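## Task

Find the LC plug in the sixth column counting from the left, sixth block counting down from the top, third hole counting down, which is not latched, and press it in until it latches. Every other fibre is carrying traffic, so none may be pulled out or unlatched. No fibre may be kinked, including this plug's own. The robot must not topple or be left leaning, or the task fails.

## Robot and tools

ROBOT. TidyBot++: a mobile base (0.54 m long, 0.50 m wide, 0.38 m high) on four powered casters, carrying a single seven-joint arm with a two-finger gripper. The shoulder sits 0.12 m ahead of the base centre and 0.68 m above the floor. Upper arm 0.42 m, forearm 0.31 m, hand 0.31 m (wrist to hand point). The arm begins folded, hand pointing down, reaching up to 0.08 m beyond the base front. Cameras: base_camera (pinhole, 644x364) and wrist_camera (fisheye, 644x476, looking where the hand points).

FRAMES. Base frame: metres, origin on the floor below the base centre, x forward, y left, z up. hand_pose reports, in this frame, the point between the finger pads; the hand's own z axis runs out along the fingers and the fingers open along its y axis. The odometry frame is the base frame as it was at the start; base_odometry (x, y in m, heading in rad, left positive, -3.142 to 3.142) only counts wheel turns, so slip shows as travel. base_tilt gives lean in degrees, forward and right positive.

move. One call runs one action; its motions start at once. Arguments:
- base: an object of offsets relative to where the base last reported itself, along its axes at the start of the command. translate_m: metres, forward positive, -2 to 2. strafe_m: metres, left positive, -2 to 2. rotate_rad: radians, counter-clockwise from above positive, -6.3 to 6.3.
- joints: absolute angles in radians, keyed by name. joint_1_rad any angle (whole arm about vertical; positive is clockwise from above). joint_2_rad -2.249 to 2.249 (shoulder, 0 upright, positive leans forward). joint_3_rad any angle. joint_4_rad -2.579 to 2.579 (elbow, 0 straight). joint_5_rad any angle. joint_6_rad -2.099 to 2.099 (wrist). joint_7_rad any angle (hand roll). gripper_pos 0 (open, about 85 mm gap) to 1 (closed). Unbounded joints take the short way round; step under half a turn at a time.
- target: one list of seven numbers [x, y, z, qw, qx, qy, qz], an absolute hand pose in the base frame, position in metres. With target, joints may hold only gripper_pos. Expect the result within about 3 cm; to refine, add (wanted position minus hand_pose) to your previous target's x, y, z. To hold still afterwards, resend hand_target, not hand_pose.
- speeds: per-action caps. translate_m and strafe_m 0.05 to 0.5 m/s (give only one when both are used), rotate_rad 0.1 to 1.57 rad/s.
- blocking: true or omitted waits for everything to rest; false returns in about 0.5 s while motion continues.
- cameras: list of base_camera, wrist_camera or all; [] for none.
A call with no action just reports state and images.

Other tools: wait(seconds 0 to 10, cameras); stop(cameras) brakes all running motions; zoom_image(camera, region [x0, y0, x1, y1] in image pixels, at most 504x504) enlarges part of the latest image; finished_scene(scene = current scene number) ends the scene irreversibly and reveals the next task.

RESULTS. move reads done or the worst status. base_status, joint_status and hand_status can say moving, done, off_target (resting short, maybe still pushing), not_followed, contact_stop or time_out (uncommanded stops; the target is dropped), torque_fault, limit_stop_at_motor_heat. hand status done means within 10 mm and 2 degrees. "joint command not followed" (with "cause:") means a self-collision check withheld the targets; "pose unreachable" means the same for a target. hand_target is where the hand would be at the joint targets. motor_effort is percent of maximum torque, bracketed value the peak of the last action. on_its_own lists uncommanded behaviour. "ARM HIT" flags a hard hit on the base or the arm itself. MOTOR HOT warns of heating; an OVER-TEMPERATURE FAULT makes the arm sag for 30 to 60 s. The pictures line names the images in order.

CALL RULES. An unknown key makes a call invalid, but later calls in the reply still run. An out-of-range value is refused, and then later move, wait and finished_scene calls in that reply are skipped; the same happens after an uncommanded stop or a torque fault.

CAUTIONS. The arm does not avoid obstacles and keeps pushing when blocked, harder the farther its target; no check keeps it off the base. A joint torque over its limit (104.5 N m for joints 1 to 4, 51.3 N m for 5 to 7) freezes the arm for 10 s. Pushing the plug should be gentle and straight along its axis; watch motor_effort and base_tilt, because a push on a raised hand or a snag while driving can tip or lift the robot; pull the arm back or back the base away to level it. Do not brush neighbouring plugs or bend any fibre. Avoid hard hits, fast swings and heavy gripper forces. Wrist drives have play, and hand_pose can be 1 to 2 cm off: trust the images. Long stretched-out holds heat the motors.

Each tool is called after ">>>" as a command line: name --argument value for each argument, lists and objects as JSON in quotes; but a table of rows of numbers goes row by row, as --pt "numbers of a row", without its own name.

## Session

>>> move --joints '{"joint_6_rad": 0.55}'

Scene clock: 2.00 s.
move: done
base_odometry: x=+0.000 y=+0.000 heading=+0.000
base_tilt: forward=+0.0 right=+0.2
base_status: not commanded
joint_positions: joint_1_rad=-0.010 joint_2_rad=-0.377 joint_3_rad=+3.164 joint_4_rad=-2.518 joint_5_rad=-0.015 joint_6_rad=+0.494 joint_7_rad=+1.597 gripper_pos=+0.000
joint_status: all done
motor_effort: joint_1_rad=+0(0) joint_2_rad=-6(7) joint_3_rad=+1(1) joint_4_rad=+21(22) joint_5_rad=+0(0) joint_6_rad=+9(9) joint_7_rad=+1(1)
hand_pose: x=+0.5395 y=-0.0071 z=+0.8796 quat_wxyz=(+0.008, +0.734, -0.004, +0.679) (m; base frame)
hand_target: x=+0.5406 y=-0.0075 z=+0.8980 quat_wxyz=(+0.008, +0.714, -0.005, +0.700) (m; base frame)
hand_status: not commanded
pictures: base_camera, wrist_camera

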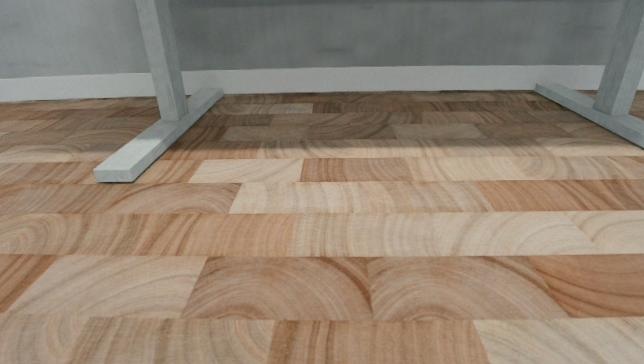

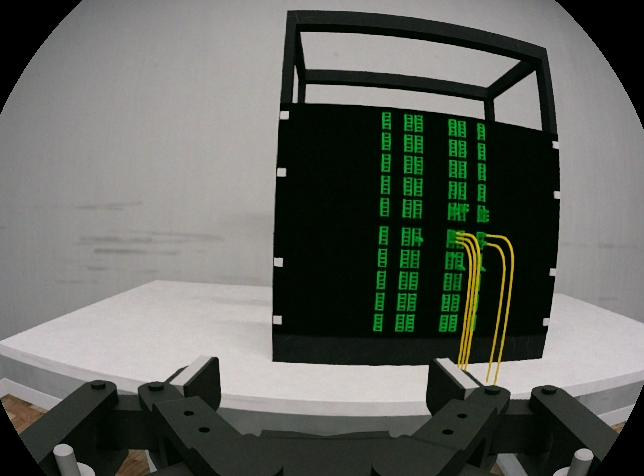

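>>> zoom_image --camera "wrist_camera" --region '[430, 190, 530, 290]'

Scaled by 5.040.

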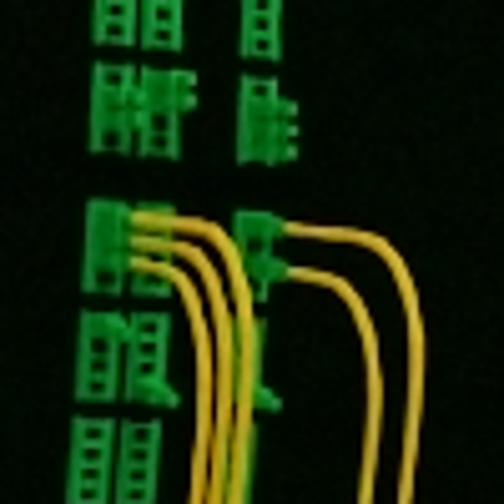

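>>> move --base '{"translate_m": 0.18, "strafe_m": -0.302}' --joints '{"joint_2_rad": -0.164, "joint_4_rad": -1.5, "joint_6_rad": -0.886, "gripper_pos": 0.88}'

>>> zoom_image --camera "wrist_camera" --region '[240, 180, 380, 340]'

Scene clock: 288.57 s.
move: done
base_odometry: x=+0.180 y=-0.302 heading=+0.000
base_tilt: forward=+0.0 right=+0.2
base_status: done
joint_positions: joint_1_rad=-0.010 joint_2_rad=-0.187 joint_3_rad=+3.164 joint_4_rad=-1.525 joint_5_rad=-0.015 joint_6_rad=-0.835 joint_7_rad=+1.597 gripper_pos=+0.880
joint_status: all done
motor_effort: joint_1_rad=+0(1) joint_2_rad=-15(16) joint_3_rad=+0(2) joint_4_rad=+22(24) joint_5_rad=+0(1) joint_6_rad=+7(11) joint_7_rad=+1(1)
hand_pose: x=+0.6037 y=-0.0025 z=+0.9916 quat_wxyz=(+0.000, +0.885, +0.003, +0.466) (m; base frame)
hand_target: x=+0.6039 y=-0.0021 z=+0.9814 quat_wxyz=(+0.000, +0.896, +0.004, +0.444) (m; base frame)
hand_status: not commanded
pictures: base_camera, wrist_camera

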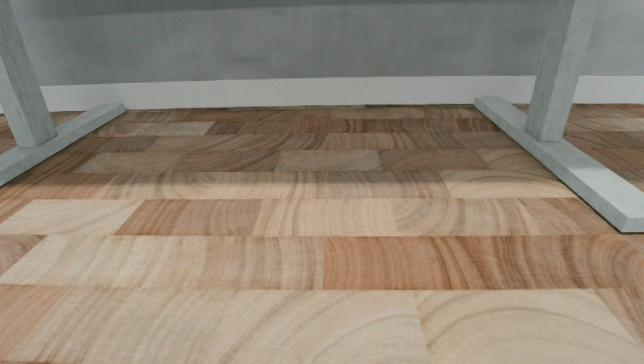

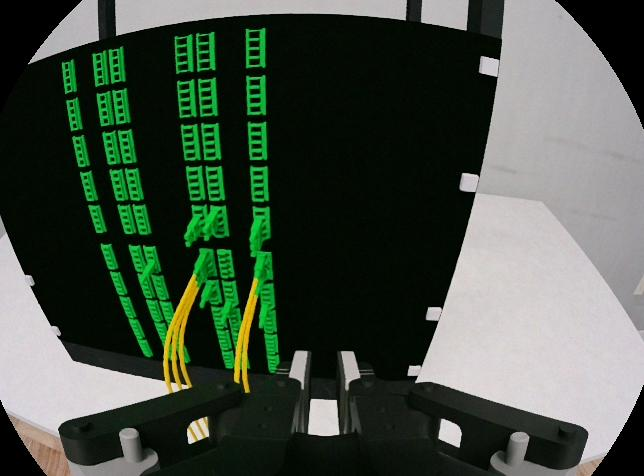

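Scaled by 3.150.

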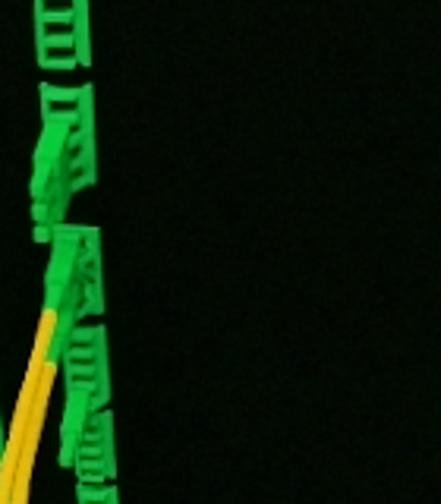

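>>> move --base '{"translate_m": 0.08, "strafe_m": 0.018}' --speeds '{"translate_m": 0.15}' --cameras '["wrist_camera"]'

>>> zoom_image --camera "wrist_camera" --region '[240, 280, 320, 380]'

Scene clock: 304.90 s.
move: done
base_odometry: x=+0.260 y=-0.284 heading=+0.000
base_tilt: forward=+0.0 right=+0.2
base_status: done
joint_positions: joint_1_rad=-0.010 joint_2_rad=-0.172 joint_3_rad=+3.164 joint_4_rad=-1.524 joint_5_rad=-0.015 joint_6_rad=-0.839 joint_7_rad=+1.597 gripper_pos=+0.880
joint_status: not commanded
motor_effort: joint_1_rad=+0(1) joint_2_rad=-16(18) joint_3_rad=+0(1) joint_4_rad=+23(23) joint_5_rad=+0(0) joint_6_rad=+8(8) joint_7_rad=+1(1)
hand_pose: x=+0.6075 y=-0.0024 z=+0.9837 quat_wxyz=(+0.000, +0.889, +0.003, +0.458) (m; base frame)
hand_target: x=+0.6039 y=-0.0021 z=+0.9814 quat_wxyz=(+0.000, +0.896, +0.004, +0.444) (m; base frame)
hand_status: not commanded
pictures: wrist_camera

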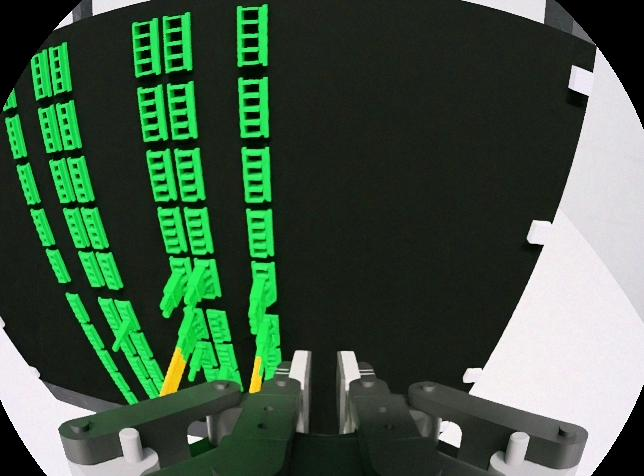

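Scaled by 5.040.

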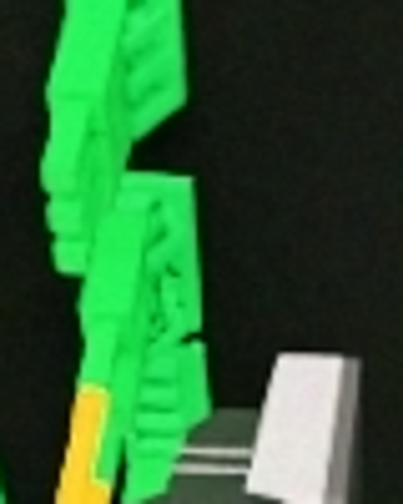

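>>> zoom_image --camera "wrist_camera" --region '[230, 330, 330, 430]'

>>> zoom_image --camera "wrist_camera" --region '[130, 250, 430, 476]'

Scaled by 5.040.

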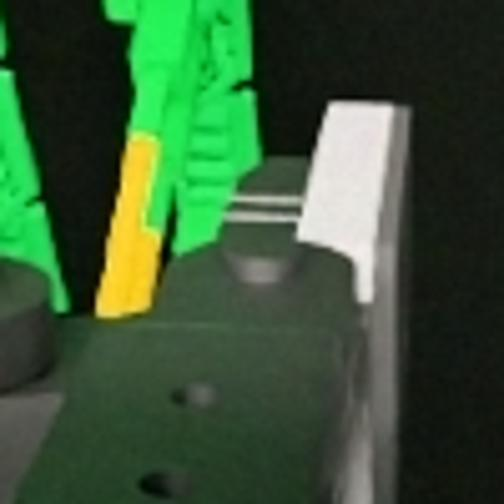

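Scaled by 1.680.

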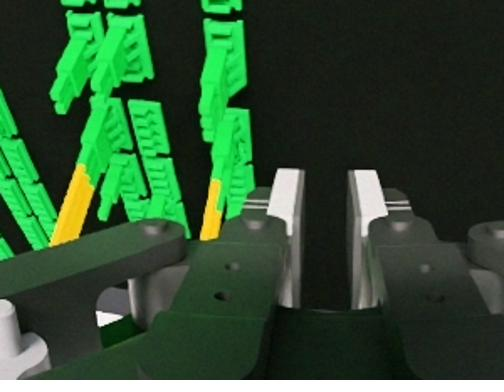

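>>> move --base '{"translate_m": -0.04, "strafe_m": 0.03}' --speeds '{"translate_m": 0.1}' --cameras '[]'

>>> move --joints '{"joint_2_rad": -0.004, "joint_4_rad": -1.171, "joint_6_rad": -1.319}' --cameras '["wrist_camera"]'

>>> zoom_image --camera "wrist_camera" --region '[240, 180, 400, 340]'

Scene clock: 520.93 s.
move: done
base_odometry: x=+0.220 y=-0.254 heading=+0.000
base_tilt: forward=+0.0 right=+0.2
base_status: done
joint_positions: joint_1_rad=-0.010 joint_2_rad=-0.170 joint_3_rad=+3.164 joint_4_rad=-1.523 joint_5_rad=-0.015 joint_6_rad=-0.840 joint_7_rad=+1.597 gripper_pos=+0.880
joint_status: not commanded
motor_effort: joint_1_rad=+0(1) joint_2_rad=-15(18) joint_3_rad=+0(2) joint_4_rad=+22(24) joint_5_rad=+0(1) joint_6_rad=+7(8) joint_7_rad=+1(1)
hand_pose: x=+0.6080 y=-0.0024 z=+0.9826 quat_wxyz=(+0.000, +0.890, +0.003, +0.456) (m; base frame)
hand_target: x=+0.6039 y=-0.0021 z=+0.9814 quat_wxyz=(+0.000, +0.896, +0.004, +0.444) (m; base frame)
hand_status: not commanded
pictures: none
No camera images: "cameras" was empty.

Scene clock: 522.73 s.
move: done
base_odometry: x=+0.220 y=-0.254 heading=+0.000
base_tilt: forward=+0.0 right=+0.2
base_status: not commanded
joint_positions: joint_1_rad=-0.010 joint_2_rad=-0.023 joint_3_rad=+3.164 joint_4_rad=-1.196 joint_5_rad=-0.015 joint_6_rad=-1.267 joint_7_rad=+1.597 gripper_pos=+0.880
joint_status: all done
motor_effort: joint_1_rad=+0(0) joint_2_rad=-19(20) joint_3_rad=+0(1) joint_4_rad=+21(24) joint_5_rad=+0(0) joint_6_rad=+6(8) joint_7_rad=+1(1)
hand_pose: x=+0.6002 y=-0.0005 z=+0.9866 quat_wxyz=(-0.001, +0.939, +0.007, +0.344) (m; base frame)
hand_target: x=+0.5965 y=-0.0002 z=+0.9794 quat_wxyz=(-0.001, +0.947, +0.007, +0.322) (m; base frame)
hand_status: not commanded
pictures: wrist_camera

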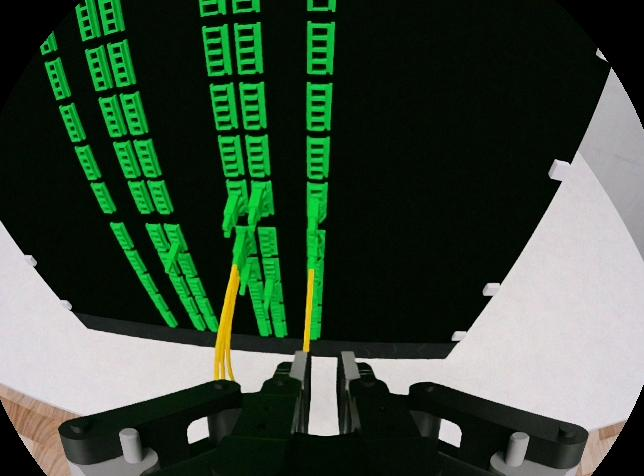

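Scaled by 3.150.

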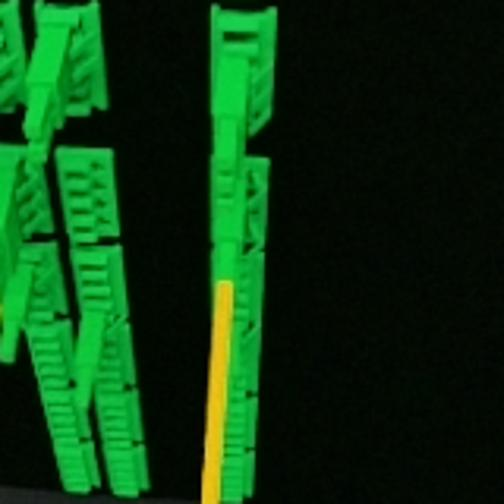

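>>> zoom_image --camera "wrist_camera" --region '[290, 230, 340, 280]'

>>> zoom_image --camera "wrist_camera" --region '[290, 180, 340, 230]'

Scaled by 10.080.

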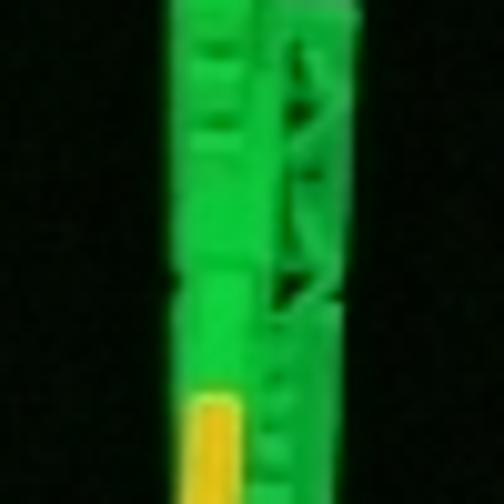

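Scaled by 10.080.

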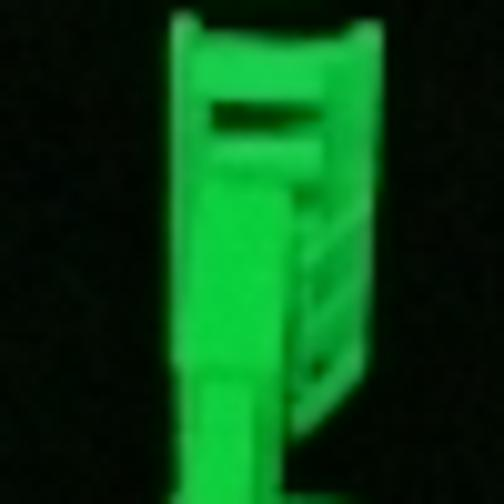

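>>> move --base '{"strafe_m": 0.009}' --speeds '{"strafe_m": 0.05}' --cameras '["wrist_camera", "base_camera"]'

>>> zoom_image --camera "wrist_camera" --region '[270, 250, 370, 350]'

Scene clock: 594.17 s.
move: done
base_odometry: x=+0.220 y=-0.245 heading=+0.000
base_tilt: forward=+0.0 right=+0.2
base_status: done
joint_positions: joint_1_rad=-0.010 joint_2_rad=-0.023 joint_3_rad=+3.164 joint_4_rad=-1.196 joint_5_rad=-0.015 joint_6_rad=-1.270 joint_7_rad=+1.597 gripper_pos=+0.880
joint_status: not commanded
motor_effort: joint_1_rad=+0(2) joint_2_rad=-19(21) joint_3_rad=+1(2) joint_4_rad=+22(22) joint_5_rad=+0(1) joint_6_rad=+6(6) joint_7_rad=+1(1)
hand_pose: x=+0.5997 y=-0.0004 z=+0.9861 quat_wxyz=(-0.001, +0.940, +0.007, +0.342) (m; base frame)
hand_target: x=+0.5965 y=-0.0002 z=+0.9794 quat_wxyz=(-0.001, +0.947, +0.007, +0.322) (m; base frame)
hand_status: not commanded
pictures: base_camera, wrist_camera

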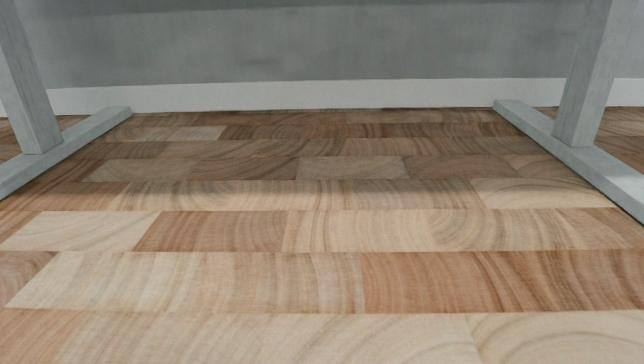

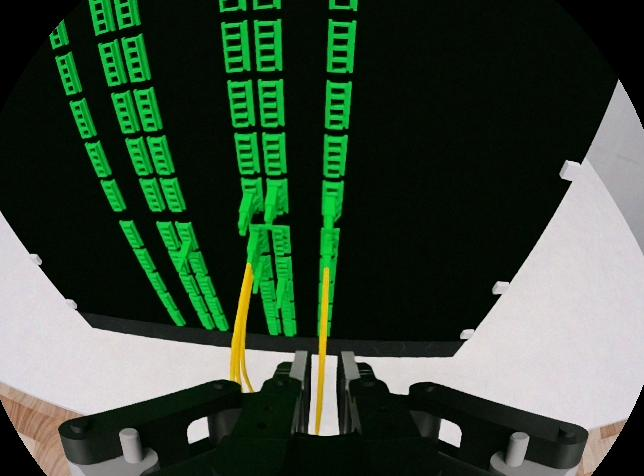

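Scaled by 5.040.

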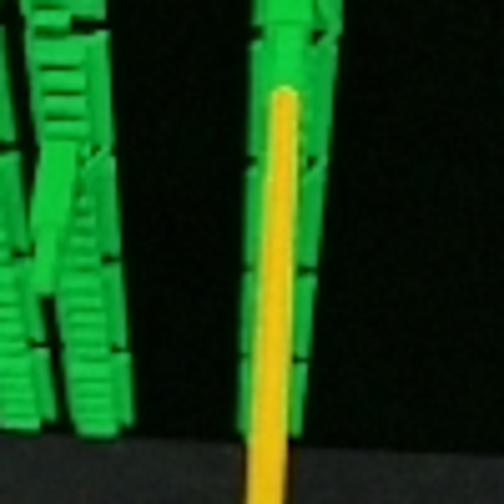

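>>> move --base '{"translate_m": -0.03, "strafe_m": -0.001}' --speeds '{"translate_m": 0.05}' --joints '{"gripper_pos": 0.86}' --cameras '[]'

>>> move --joints '{"joint_2_rad": -0.076, "joint_4_rad": -1.398, "joint_6_rad": -1.054}' --cameras '["wrist_camera"]'

>>> zoom_image --camera "wrist_camera" --region '[220, 220, 420, 420]'

Scene clock: 637.20 s.
move: done
base_odometry: x=+0.190 y=-0.246 heading=+0.000
base_tilt: forward=+0.0 right=+0.2
base_status: done
joint_positions: joint_1_rad=-0.010 joint_2_rad=-0.018 joint_3_rad=+3.164 joint_4_rad=-1.194 joint_5_rad=-0.015 joint_6_rad=-1.272 joint_7_rad=+1.597 gripper_pos=+0.860
joint_status: all done
motor_effort: joint_1_rad=+0(1) joint_2_rad=-20(24) joint_3_rad=+0(1) joint_4_rad=+21(22) joint_5_rad=+0(0) joint_6_rad=+6(7) joint_7_rad=+1(1)
hand_pose: x=+0.6010 y=-0.0003 z=+0.9837 quat_wxyz=(-0.001, +0.941, +0.007, +0.340) (m; base frame)
hand_target: x=+0.5965 y=-0.0002 z=+0.9794 quat_wxyz=(-0.001, +0.947, +0.007, +0.322) (m; base frame)
hand_status: not commanded
pictures: none
No camera images: "cameras" was empty.

Scene clock: 638.43 s.
move: done
base_odometry: x=+0.190 y=-0.246 heading=+0.000
base_tilt: forward=+0.0 right=+0.2
base_status: not commanded
joint_positions: joint_1_rad=-0.010 joint_2_rad=-0.056 joint_3_rad=+3.164 joint_4_rad=-1.388 joint_5_rad=-0.015 joint_6_rad=-1.111 joint_7_rad=+1.597 gripper_pos=+0.860
joint_status: all done
motor_effort: joint_1_rad=+0(0) joint_2_rad=-19(20) joint_3_rad=+0(0) joint_4_rad=+22(23) joint_5_rad=+0(0) joint_6_rad=+6(7) joint_7_rad=+1(1)
hand_pose: x=+0.6013 y=-0.0008 z=+0.9381 quat_wxyz=(-0.001, +0.940, +0.005, +0.342) (m; base frame)
hand_target: x=+0.6077 y=-0.0012 z=+0.9544 quat_wxyz=(-0.001, +0.928, +0.005, +0.374) (m; base frame)
hand_status: not commanded
pictures: wrist_camera

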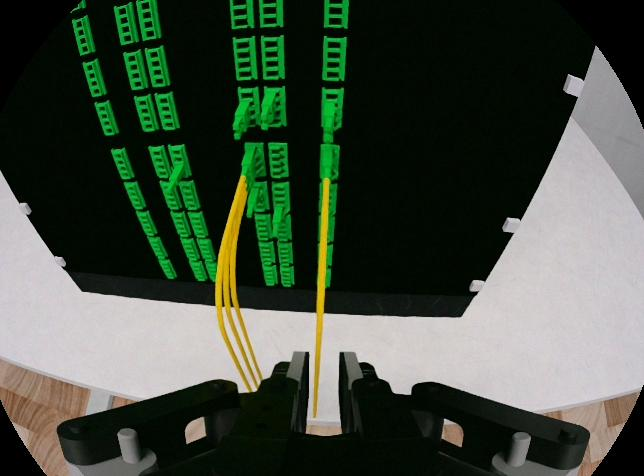

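Scaled by 2.520.

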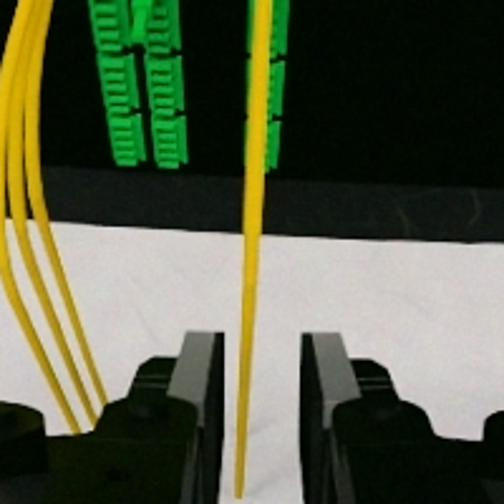

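>>> zoom_image --camera "wrist_camera" --region '[300, 140, 350, 190]'

Scaled by 10.080.

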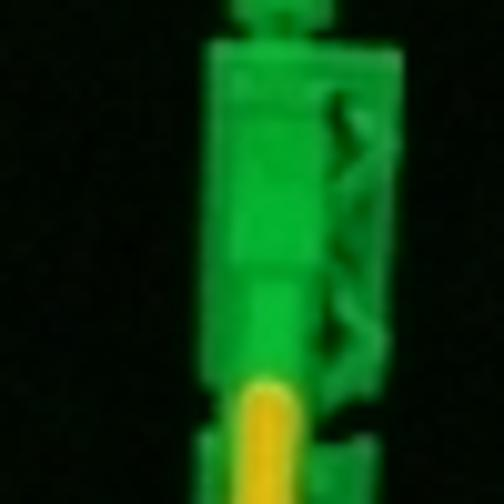

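>>> move --base '{"translate_m": 0.05}' --speeds '{"translate_m": 0.05}' --cameras '["wrist_camera"]'

>>> zoom_image --camera "wrist_camera" --region '[260, 190, 380, 310]'

Scene clock: 664.00 s.
move: done
base_odometry: x=+0.240 y=-0.246 heading=+0.000
base_tilt: forward=+0.0 right=+0.2
base_status: done
joint_positions: joint_1_rad=-0.010 joint_2_rad=-0.063 joint_3_rad=+3.164 joint_4_rad=-1.388 joint_5_rad=-0.015 joint_6_rad=-1.107 joint_7_rad=+1.597 gripper_pos=+0.860
joint_status: not commanded
motor_effort: joint_1_rad=-1(1) joint_2_rad=-19(22) joint_3_rad=+0(1) joint_4_rad=+21(22) joint_5_rad=+0(0) joint_6_rad=+6(7) joint_7_rad=+1(1)
hand_pose: x=+0.6004 y=-0.0008 z=+0.9422 quat_wxyz=(-0.001, +0.938, +0.005, +0.348) (m; base frame)
hand_target: x=+0.6077 y=-0.0012 z=+0.9544 quat_wxyz=(-0.001, +0.928, +0.005, +0.374) (m; base frame)
hand_status: not commanded
pictures: wrist_camera

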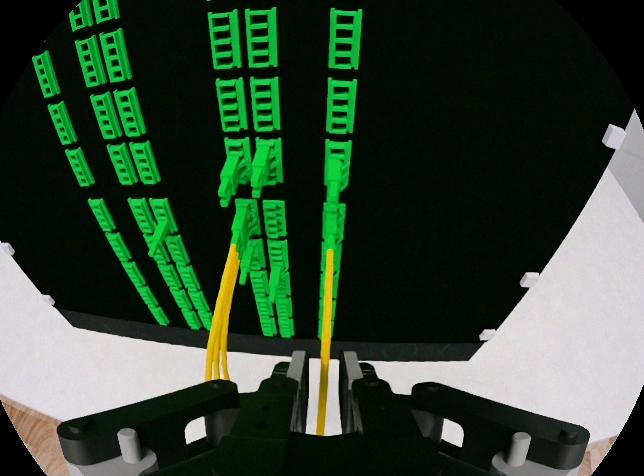

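Scaled by 4.200.

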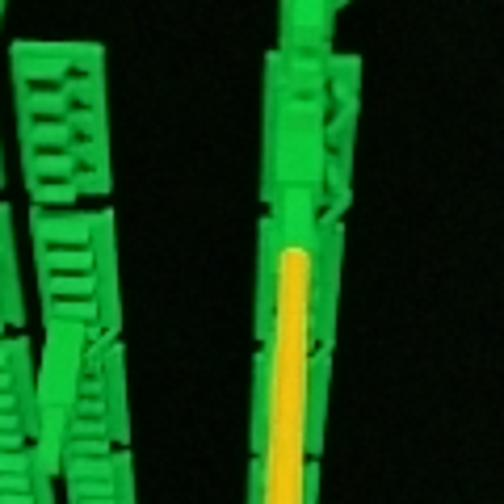

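>>> move --base '{"translate_m": 0.02, "strafe_m": -0.003}' --speeds '{"translate_m": 0.05}' --cameras '["wrist_camera"]'

>>> zoom_image --camera "wrist_camera" --region '[270, 260, 370, 360]'

Scene clock: 679.00 s.
move: done
base_odometry: x=+0.260 y=-0.248 heading=+0.001
base_tilt: forward=+0.0 right=+0.2
base_status: done
joint_positions: joint_1_rad=-0.010 joint_2_rad=-0.067 joint_3_rad=+3.164 joint_4_rad=-1.389 joint_5_rad=-0.015 joint_6_rad=-1.106 joint_7_rad=+1.597 gripper_pos=+0.860
joint_status: not commanded
motor_effort: joint_1_rad=+0(1) joint_2_rad=-18(22) joint_3_rad=+0(1) joint_4_rad=+21(22) joint_5_rad=+0(0) joint_6_rad=+6(7) joint_7_rad=+1(1)
hand_pose: x=+0.5997 y=-0.0009 z=+0.9438 quat_wxyz=(-0.001, +0.937, +0.005, +0.349) (m; base frame)
hand_target: x=+0.6077 y=-0.0012 z=+0.9544 quat_wxyz=(-0.001, +0.928, +0.005, +0.374) (m; base frame)
hand_status: not commanded
pictures: wrist_camera

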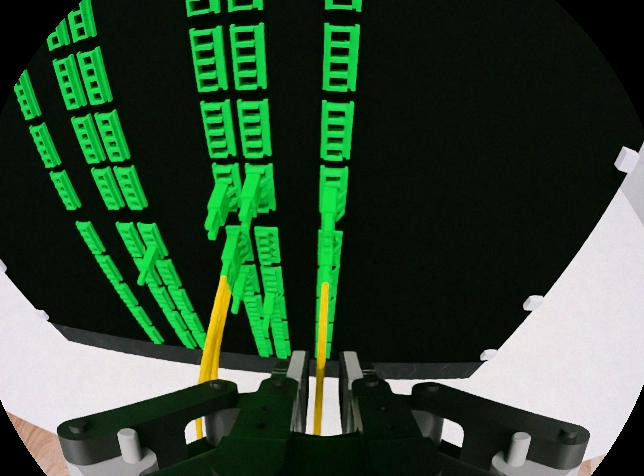

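Scaled by 5.040.

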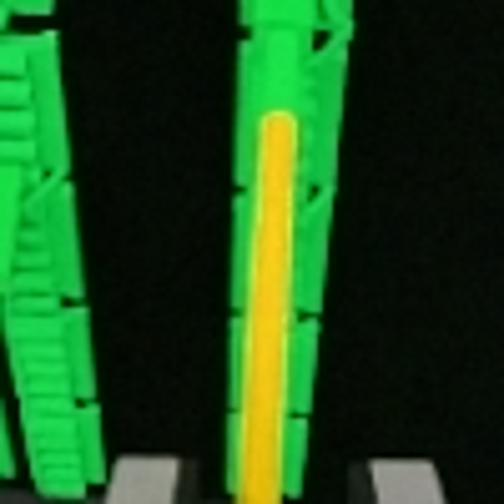

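>>> move --joints '{"joint_2_rad": -0.039}' --cameras '[]'

>>> move --base '{"translate_m": 0.02, "strafe_m": -0.001}' --speeds '{"translate_m": 0.05}' --cameras '["wrist_camera"]'

>>> zoom_image --camera "wrist_camera" --region '[260, 280, 380, 400]'

Scene clock: 705.60 s.
move: done
base_odometry: x=+0.260 y=-0.248 heading=+0.001
base_tilt: forward=+0.0 right=+0.2
base_status: not commanded
joint_positions: joint_1_rad=-0.010 joint_2_rad=-0.052 joint_3_rad=+3.164 joint_4_rad=-1.390 joint_5_rad=-0.015 joint_6_rad=-1.106 joint_7_rad=+1.597 gripper_pos=+0.860
joint_status: all done
motor_effort: joint_1_rad=+0(0) joint_2_rad=-19(20) joint_3_rad=+0(0) joint_4_rad=+20(23) joint_5_rad=+0(0) joint_6_rad=+6(6) joint_7_rad=+1(1)
hand_pose: x=+0.6033 y=-0.0008 z=+0.9364 quat_wxyz=(-0.001, +0.940, +0.005, +0.342) (m; base frame)
hand_target: x=+0.6175 y=-0.0011 z=+0.9361 quat_wxyz=(-0.001, +0.934, +0.005, +0.356) (m; base frame)
hand_status: not commanded
pictures: none
No camera images: "cameras" was empty.

Scene clock: 706.43 s.
move: done
base_odometry: x=+0.280 y=-0.249 heading=+0.001
base_tilt: forward=+0.0 right=+0.2
base_status: done
joint_positions: joint_1_rad=-0.010 joint_2_rad=-0.050 joint_3_rad=+3.164 joint_4_rad=-1.390 joint_5_rad=-0.015 joint_6_rad=-1.105 joint_7_rad=+1.597 gripper_pos=+0.860
joint_status: not commanded
motor_effort: joint_1_rad=+0(1) joint_2_rad=-20(22) joint_3_rad=+0(1) joint_4_rad=+21(23) joint_5_rad=+0(0) joint_6_rad=+6(7) joint_7_rad=+1(1)
hand_pose: x=+0.6041 y=-0.0008 z=+0.9352 quat_wxyz=(-0.001, +0.940, +0.005, +0.341) (m; base frame)
hand_target: x=+0.6175 y=-0.0011 z=+0.9361 quat_wxyz=(-0.001, +0.934, +0.005, +0.356) (m; base frame)
hand_status: not commanded
pictures: wrist_camera

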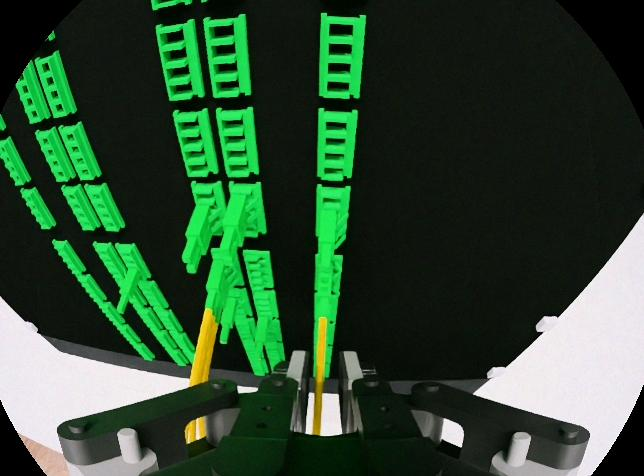

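Scaled by 4.200.

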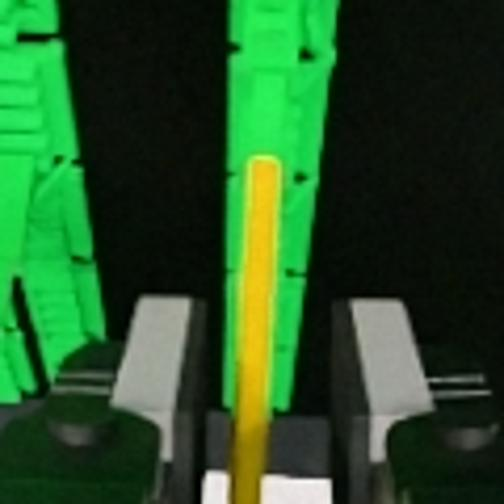

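>>> move --joints '{"joint_2_rad": -0.070}' --cameras '[]'

>>> move --base '{"translate_m": 0.012, "strafe_m": 0.0007}' --speeds '{"translate_m": 0.05}' --cameras '["wrist_camera"]'

>>> zoom_image --camera "wrist_camera" --region '[290, 310, 360, 380]'

Scene clock: 725.33 s.
move: done
base_odometry: x=+0.280 y=-0.249 heading=+0.001
base_tilt: forward=+0.0 right=+0.2
base_status: not commanded
joint_positions: joint_1_rad=-0.010 joint_2_rad=-0.060 joint_3_rad=+3.164 joint_4_rad=-1.390 joint_5_rad=-0.015 joint_6_rad=-1.105 joint_7_rad=+1.597 gripper_pos=+0.860
joint_status: all done
motor_effort: joint_1_rad=+0(0) joint_2_rad=-19(21) joint_3_rad=+0(0) joint_4_rad=+21(23) joint_5_rad=+0(0) joint_6_rad=+6(6) joint_7_rad=+1(1)
hand_pose: x=+0.6014 y=-0.0008 z=+0.9401 quat_wxyz=(-0.001, +0.938, +0.005, +0.346) (m; base frame)
hand_target: x=+0.6094 y=-0.0012 z=+0.9515 quat_wxyz=(-0.001, +0.929, +0.005, +0.371) (m; base frame)
hand_status: not commanded
pictures: none
No camera images: "cameras" was empty.

Scene clock: 726.00 s.
move: done
base_odometry: x=+0.292 y=-0.249 heading=+0.001
base_tilt: forward=+0.0 right=+0.2
base_status: done
joint_positions: joint_1_rad=-0.010 joint_2_rad=-0.063 joint_3_rad=+3.164 joint_4_rad=-1.390 joint_5_rad=-0.015 joint_6_rad=-1.104 joint_7_rad=+1.597 gripper_pos=+0.860
joint_status: not commanded
motor_effort: joint_1_rad=+0(1) joint_2_rad=-19(21) joint_3_rad=+0(1) joint_4_rad=+22(22) joint_5_rad=+0(0) joint_6_rad=+6(7) joint_7_rad=+1(1)
hand_pose: x=+0.6010 y=-0.0008 z=+0.9417 quat_wxyz=(-0.001, +0.938, +0.005, +0.348) (m; base frame)
hand_target: x=+0.6094 y=-0.0012 z=+0.9515 quat_wxyz=(-0.001, +0.929, +0.005, +0.371) (m; base frame)
hand_status: not commanded
pictures: wrist_camera

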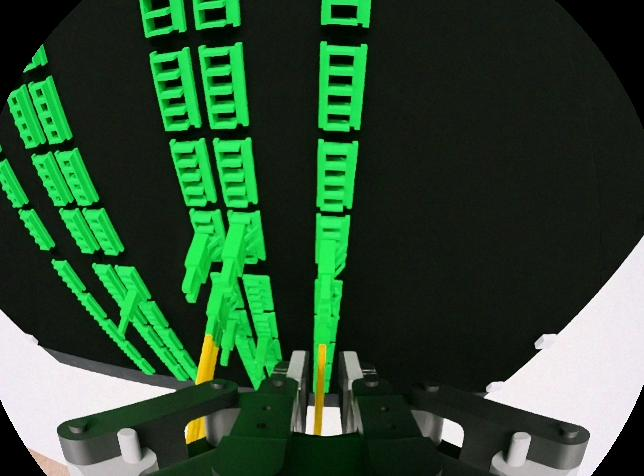

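Scaled by 7.200.

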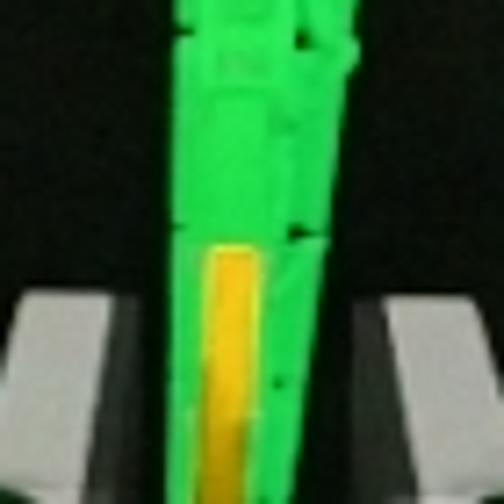

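>>> move --joints '{"joint_2_rad": -0.043}' --cameras '[]'

>>> move --base '{"translate_m": 0.002}' --speeds '{"translate_m": 0.05}' --cameras '["wrist_camera"]'

>>> zoom_image --camera "wrist_camera" --region '[290, 310, 360, 380]'

Scene clock: 780.70 s.
move: done
base_odometry: x=+0.292 y=-0.249 heading=+0.001
base_tilt: forward=+0.0 right=+0.2
base_status: not commanded
joint_positions: joint_1_rad=-0.010 joint_2_rad=-0.055 joint_3_rad=+3.164 joint_4_rad=-1.390 joint_5_rad=-0.015 joint_6_rad=-1.104 joint_7_rad=+1.597 gripper_pos=+0.860
joint_status: all done
motor_effort: joint_1_rad=+0(0) joint_2_rad=-18(20) joint_3_rad=+0(0) joint_4_rad=+21(22) joint_5_rad=+0(0) joint_6_rad=+6(6) joint_7_rad=+1(1)
hand_pose: x=+0.6029 y=-0.0008 z=+0.9380 quat_wxyz=(-0.001, +0.939, +0.005, +0.344) (m; base frame)
hand_target: x=+0.6165 y=-0.0011 z=+0.9381 quat_wxyz=(-0.001, +0.934, +0.005, +0.358) (m; base frame)
hand_status: not commanded
pictures: none
No camera images: "cameras" was empty.

Scene clock: 781.13 s.
move: done
base_odometry: x=+0.295 y=-0.249 heading=+0.001
base_tilt: forward=+0.0 right=+0.2
base_status: done
joint_positions: joint_1_rad=-0.010 joint_2_rad=-0.054 joint_3_rad=+3.164 joint_4_rad=-1.390 joint_5_rad=-0.015 joint_6_rad=-1.104 joint_7_rad=+1.597 gripper_pos=+0.860
joint_status: not commanded
motor_effort: joint_1_rad=-1(1) joint_2_rad=-18(23) joint_3_rad=+0(1) joint_4_rad=+22(22) joint_5_rad=+0(0) joint_6_rad=+6(6) joint_7_rad=+1(1)
hand_pose: x=+0.6032 y=-0.0008 z=+0.9375 quat_wxyz=(-0.001, +0.939, +0.005, +0.344) (m; base frame)
hand_target: x=+0.6165 y=-0.0011 z=+0.9381 quat_wxyz=(-0.001, +0.934, +0.005, +0.358) (m; base frame)
hand_status: not commanded
pictures: wrist_camera

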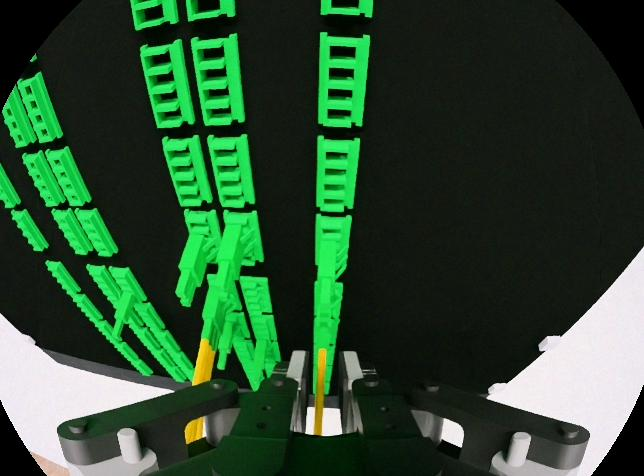

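Scaled by 7.200.

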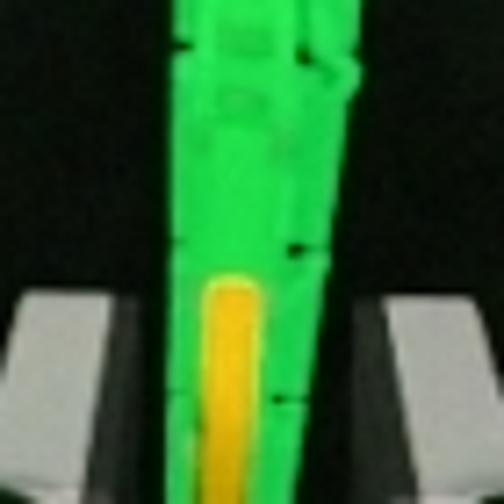

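>>> move --base '{"translate_m": -0.0015}' --speeds '{"translate_m": 0.05}' --joints '{"joint_2_rad": -0.050, "gripper_pos": 0.94}' --cameras '["wrist_camera"]'

>>> zoom_image --camera "wrist_camera" --region '[290, 310, 360, 380]'

Scene clock: 796.30 s.
move: done
base_odometry: x=+0.293 y=-0.249 heading=+0.001
base_tilt: forward=+0.0 right=+0.2
base_status: done
joint_positions: joint_1_rad=-0.010 joint_2_rad=-0.055 joint_3_rad=+3.164 joint_4_rad=-1.390 joint_5_rad=-0.015 joint_6_rad=-1.104 joint_7_rad=+1.597 gripper_pos=+0.940
joint_status: all done
motor_effort: joint_1_rad=+0(0) joint_2_rad=-19(22) joint_3_rad=+1(1) joint_4_rad=+21(23) joint_5_rad=+0(0) joint_6_rad=+6(7) joint_7_rad=+1(1)
hand_pose: x=+0.6031 y=-0.0008 z=+0.9376 quat_wxyz=(-0.001, +0.939, +0.005, +0.344) (m; base frame)
hand_target: x=+0.6147 y=-0.0011 z=+0.9416 quat_wxyz=(-0.001, +0.932, +0.005, +0.362) (m; base frame)
hand_status: not commanded
pictures: wrist_camera

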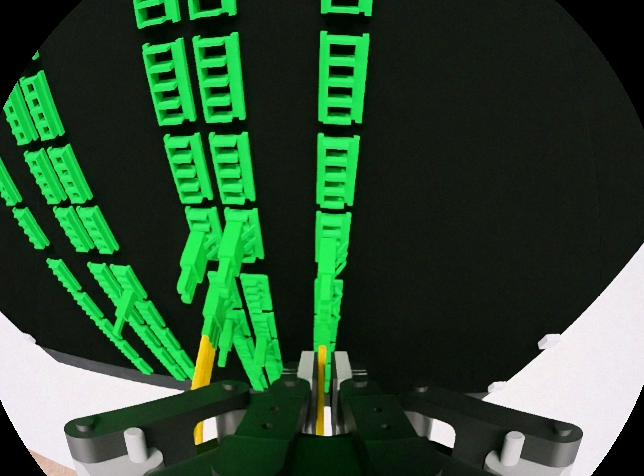

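Scaled by 7.200.

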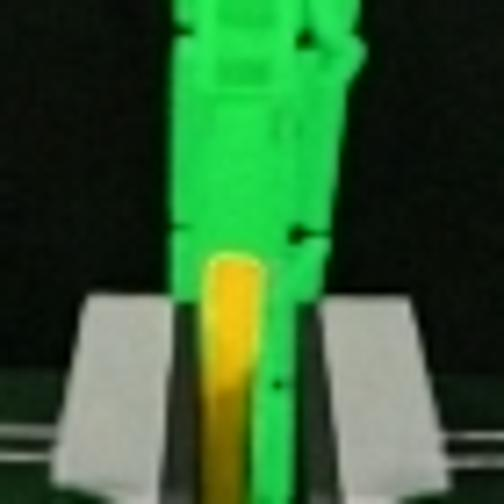

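>>> move --base '{"strafe_m": 0.001}' --speeds '{"strafe_m": 0.05}' --cameras '["wrist_camera"]'

>>> zoom_image --camera "wrist_camera" --region '[290, 310, 360, 380]'

Scene clock: 806.40 s.
move: done
base_odometry: x=+0.293 y=-0.248 heading=+0.001
base_tilt: forward=+0.0 right=+0.2
base_status: done
joint_positions: joint_1_rad=-0.010 joint_2_rad=-0.055 joint_3_rad=+3.164 joint_4_rad=-1.390 joint_5_rad=-0.015 joint_6_rad=-1.104 joint_7_rad=+1.597 gripper_pos=+0.940
joint_status: not commanded
motor_effort: joint_1_rad=+1(3) joint_2_rad=-19(20) joint_3_rad=+1(3) joint_4_rad=+22(23) joint_5_rad=+0(1) joint_6_rad=+6(6) joint_7_rad=+1(1)
hand_pose: x=+0.6031 y=-0.0008 z=+0.9376 quat_wxyz=(-0.001, +0.939, +0.005, +0.344) (m; base frame)
hand_target: x=+0.6147 y=-0.0011 z=+0.9416 quat_wxyz=(-0.001, +0.932, +0.005, +0.362) (m; base frame)
hand_status: not commanded
pictures: wrist_camera

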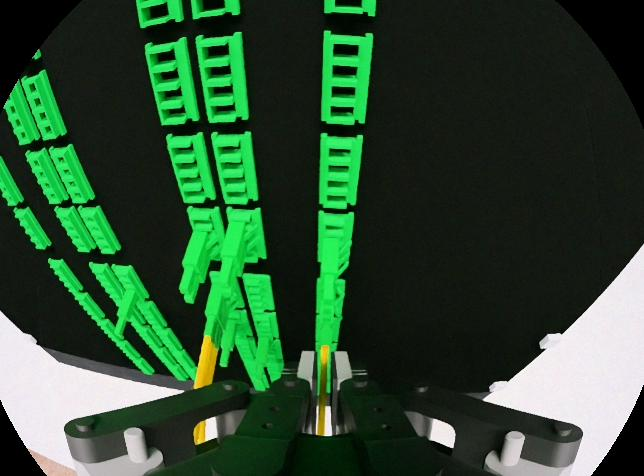

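Scaled by 7.200.

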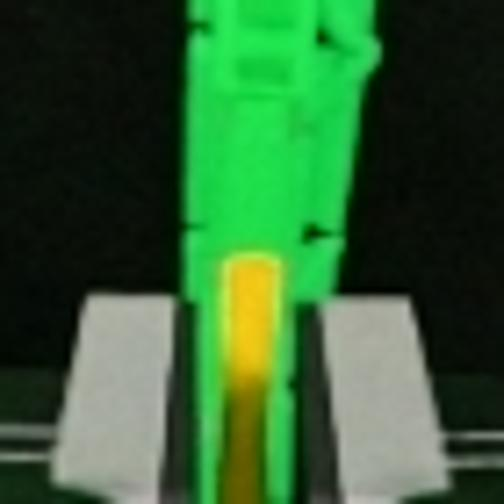

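>>> move --joints '{"gripper_pos": 0.97}' --cameras '["wrist_camera"]'

>>> zoom_image --camera "wrist_camera" --region '[290, 310, 360, 380]'

Scene clock: 811.27 s.
move: done
base_odometry: x=+0.293 y=-0.248 heading=+0.001
base_tilt: forward=+0.0 right=+0.2
base_status: not commanded
joint_positions: joint_1_rad=-0.010 joint_2_rad=-0.055 joint_3_rad=+3.164 joint_4_rad=-1.390 joint_5_rad=-0.015 joint_6_rad=-1.104 joint_7_rad=+1.597 gripper_pos=+0.969
joint_status: all done
motor_effort: joint_1_rad=-1(1) joint_2_rad=-18(19) joint_3_rad=+0(0) joint_4_rad=+22(22) joint_5_rad=+0(1) joint_6_rad=+7(7) joint_7_rad=+1(1)
hand_pose: x=+0.6031 y=-0.0008 z=+0.9376 quat_wxyz=(-0.001, +0.939, +0.005, +0.344) (m; base frame)
hand_target: x=+0.6147 y=-0.0011 z=+0.9416 quat_wxyz=(-0.001, +0.932, +0.005, +0.362) (m; base frame)
hand_status: not commanded
pictures: wrist_camera

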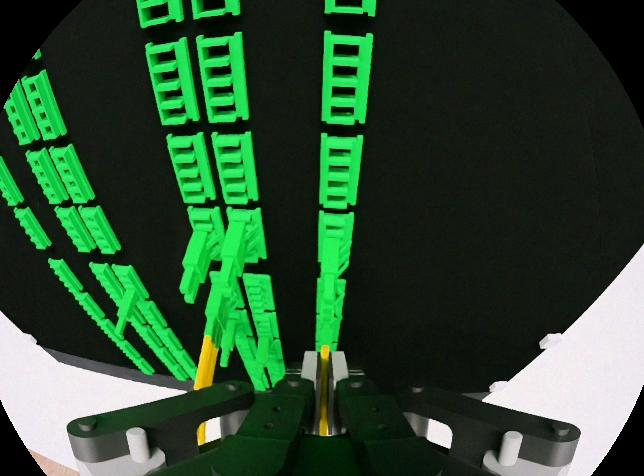

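Scaled by 7.200.

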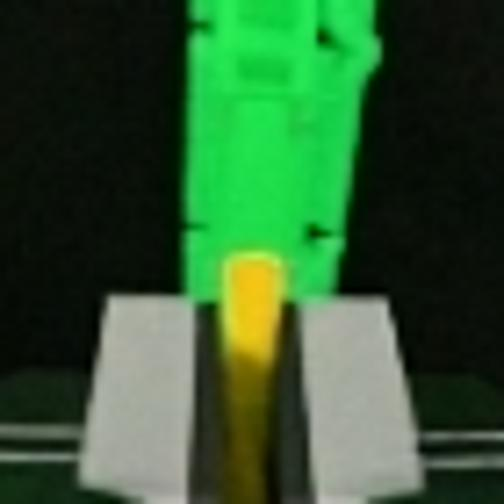

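>>> move --joints '{"gripper_pos": 0.98}' --cameras '["wrist_camera"]'

>>> zoom_image --camera "wrist_camera" --region '[290, 310, 360, 380]'

Scene clock: 819.93 s.
move: done
base_odometry: x=+0.293 y=-0.248 heading=+0.001
base_tilt: forward=+0.0 right=+0.2
base_status: not commanded
joint_positions: joint_1_rad=-0.010 joint_2_rad=-0.055 joint_3_rad=+3.164 joint_4_rad=-1.390 joint_5_rad=-0.015 joint_6_rad=-1.104 joint_7_rad=+1.597 gripper_pos=+0.975
joint_status: all done
motor_effort: joint_1_rad=-1(1) joint_2_rad=-18(18) joint_3_rad=+0(1) joint_4_rad=+22(23) joint_5_rad=-1(1) joint_6_rad=+7(7) joint_7_rad=+1(1)
hand_pose: x=+0.6031 y=-0.0008 z=+0.9376 quat_wxyz=(-0.001, +0.939, +0.005, +0.344) (m; base frame)
hand_target: x=+0.6147 y=-0.0011 z=+0.9416 quat_wxyz=(-0.001, +0.932, +0.005, +0.362) (m; base frame)
hand_status: not commanded
pictures: wrist_camera

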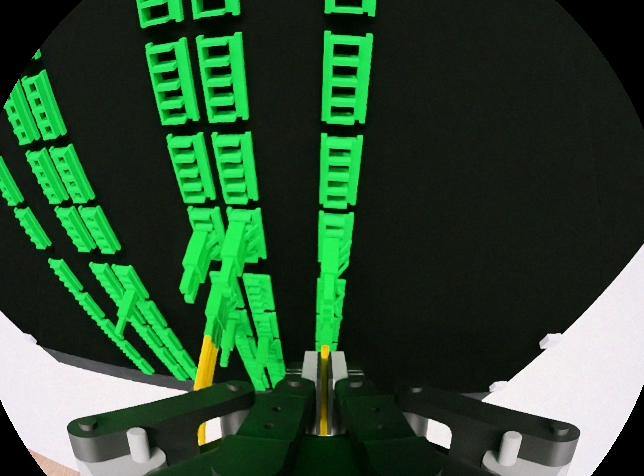

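Scaled by 7.200.

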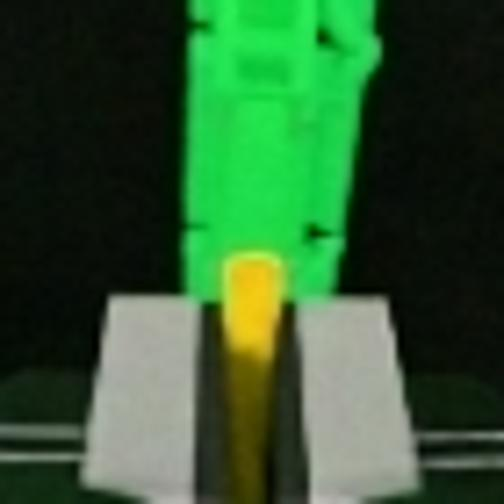

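>>> move --base '{"translate_m": 0.004}' --speeds '{"translate_m": 0.05}' --cameras '["wrist_camera"]'

>>> zoom_image --camera "wrist_camera" --region '[290, 310, 360, 380]'

Scene clock: 829.83 s.
move: done
base_odometry: x=+0.297 y=-0.248 heading=+0.000
base_tilt: forward=+0.0 right=+0.2
base_status: done
joint_positions: joint_1_rad=-0.010 joint_2_rad=-0.063 joint_3_rad=+3.164 joint_4_rad=-1.398 joint_5_rad=-0.015 joint_6_rad=-1.105 joint_7_rad=+1.597 gripper_pos=+0.975
joint_status: not commanded
motor_effort: joint_1_rad=-1(1) joint_2_rad=-16(18) joint_3_rad=+0(1) joint_4_rad=+23(24) joint_5_rad=-1(1) joint_6_rad=+9(15) joint_7_rad=+1(1)
hand_pose: x=+0.5993 y=-0.0008 z=+0.9373 quat_wxyz=(-0.001, +0.939, +0.005, +0.343) (m; base frame)
hand_target: x=+0.6147 y=-0.0011 z=+0.9416 quat_wxyz=(-0.001, +0.932, +0.005, +0.362) (m; base frame)
hand_status: not commanded
pictures: wrist_camera

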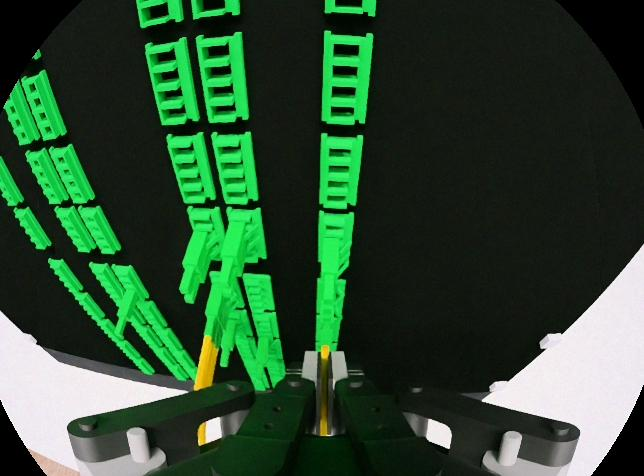

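Scaled by 7.200.

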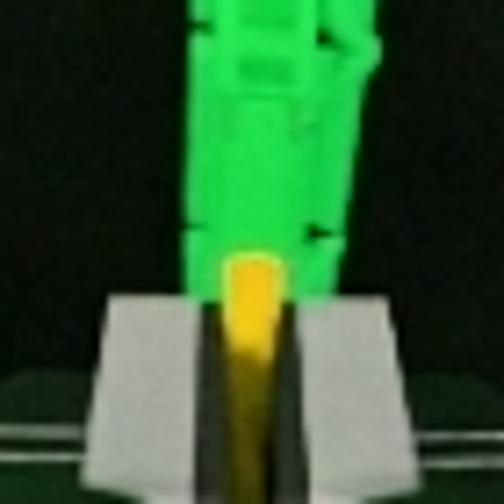

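>>> move --base '{"translate_m": 0.005}' --speeds '{"translate_m": 0.05}' --cameras '["wrist_camera"]'

>>> zoom_image --camera "wrist_camera" --region '[290, 310, 360, 380]'

Scene clock: 840.30 s.
move: done
base_odometry: x=+0.302 y=-0.248 heading=+0.000
base_tilt: forward=+0.0 right=+0.2
base_status: done
joint_positions: joint_1_rad=-0.010 joint_2_rad=-0.071 joint_3_rad=+3.164 joint_4_rad=-1.404 joint_5_rad=-0.015 joint_6_rad=-1.111 joint_7_rad=+1.597 gripper_pos=+0.975
joint_status: not commanded
motor_effort: joint_1_rad=-1(1) joint_2_rad=-14(17) joint_3_rad=-1(1) joint_4_rad=+23(24) joint_5_rad=-1(1) joint_6_rad=+11(17) joint_7_rad=+1(1)
hand_pose: x=+0.5950 y=-0.0008 z=+0.9374 quat_wxyz=(-0.002, +0.940, +0.005, +0.342) (m; base frame)
hand_target: x=+0.6147 y=-0.0011 z=+0.9416 quat_wxyz=(-0.001, +0.932, +0.005, +0.362) (m; base frame)
hand_status: not commanded
pictures: wrist_camera

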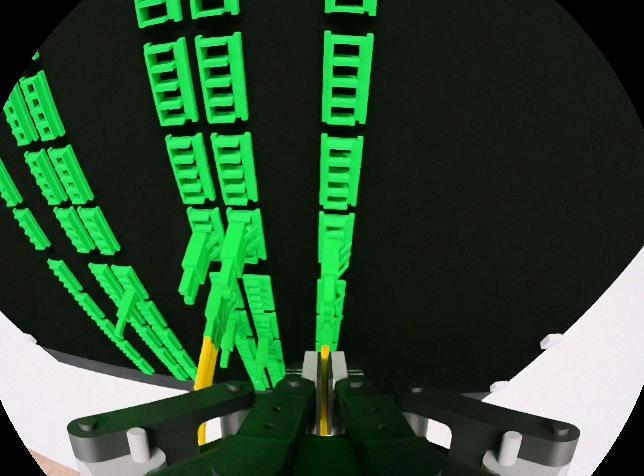

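Scaled by 7.200.

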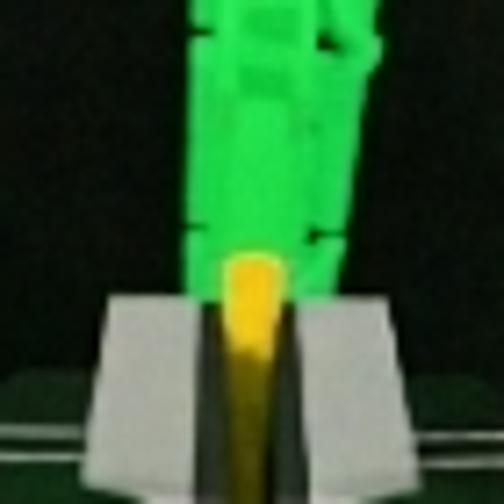

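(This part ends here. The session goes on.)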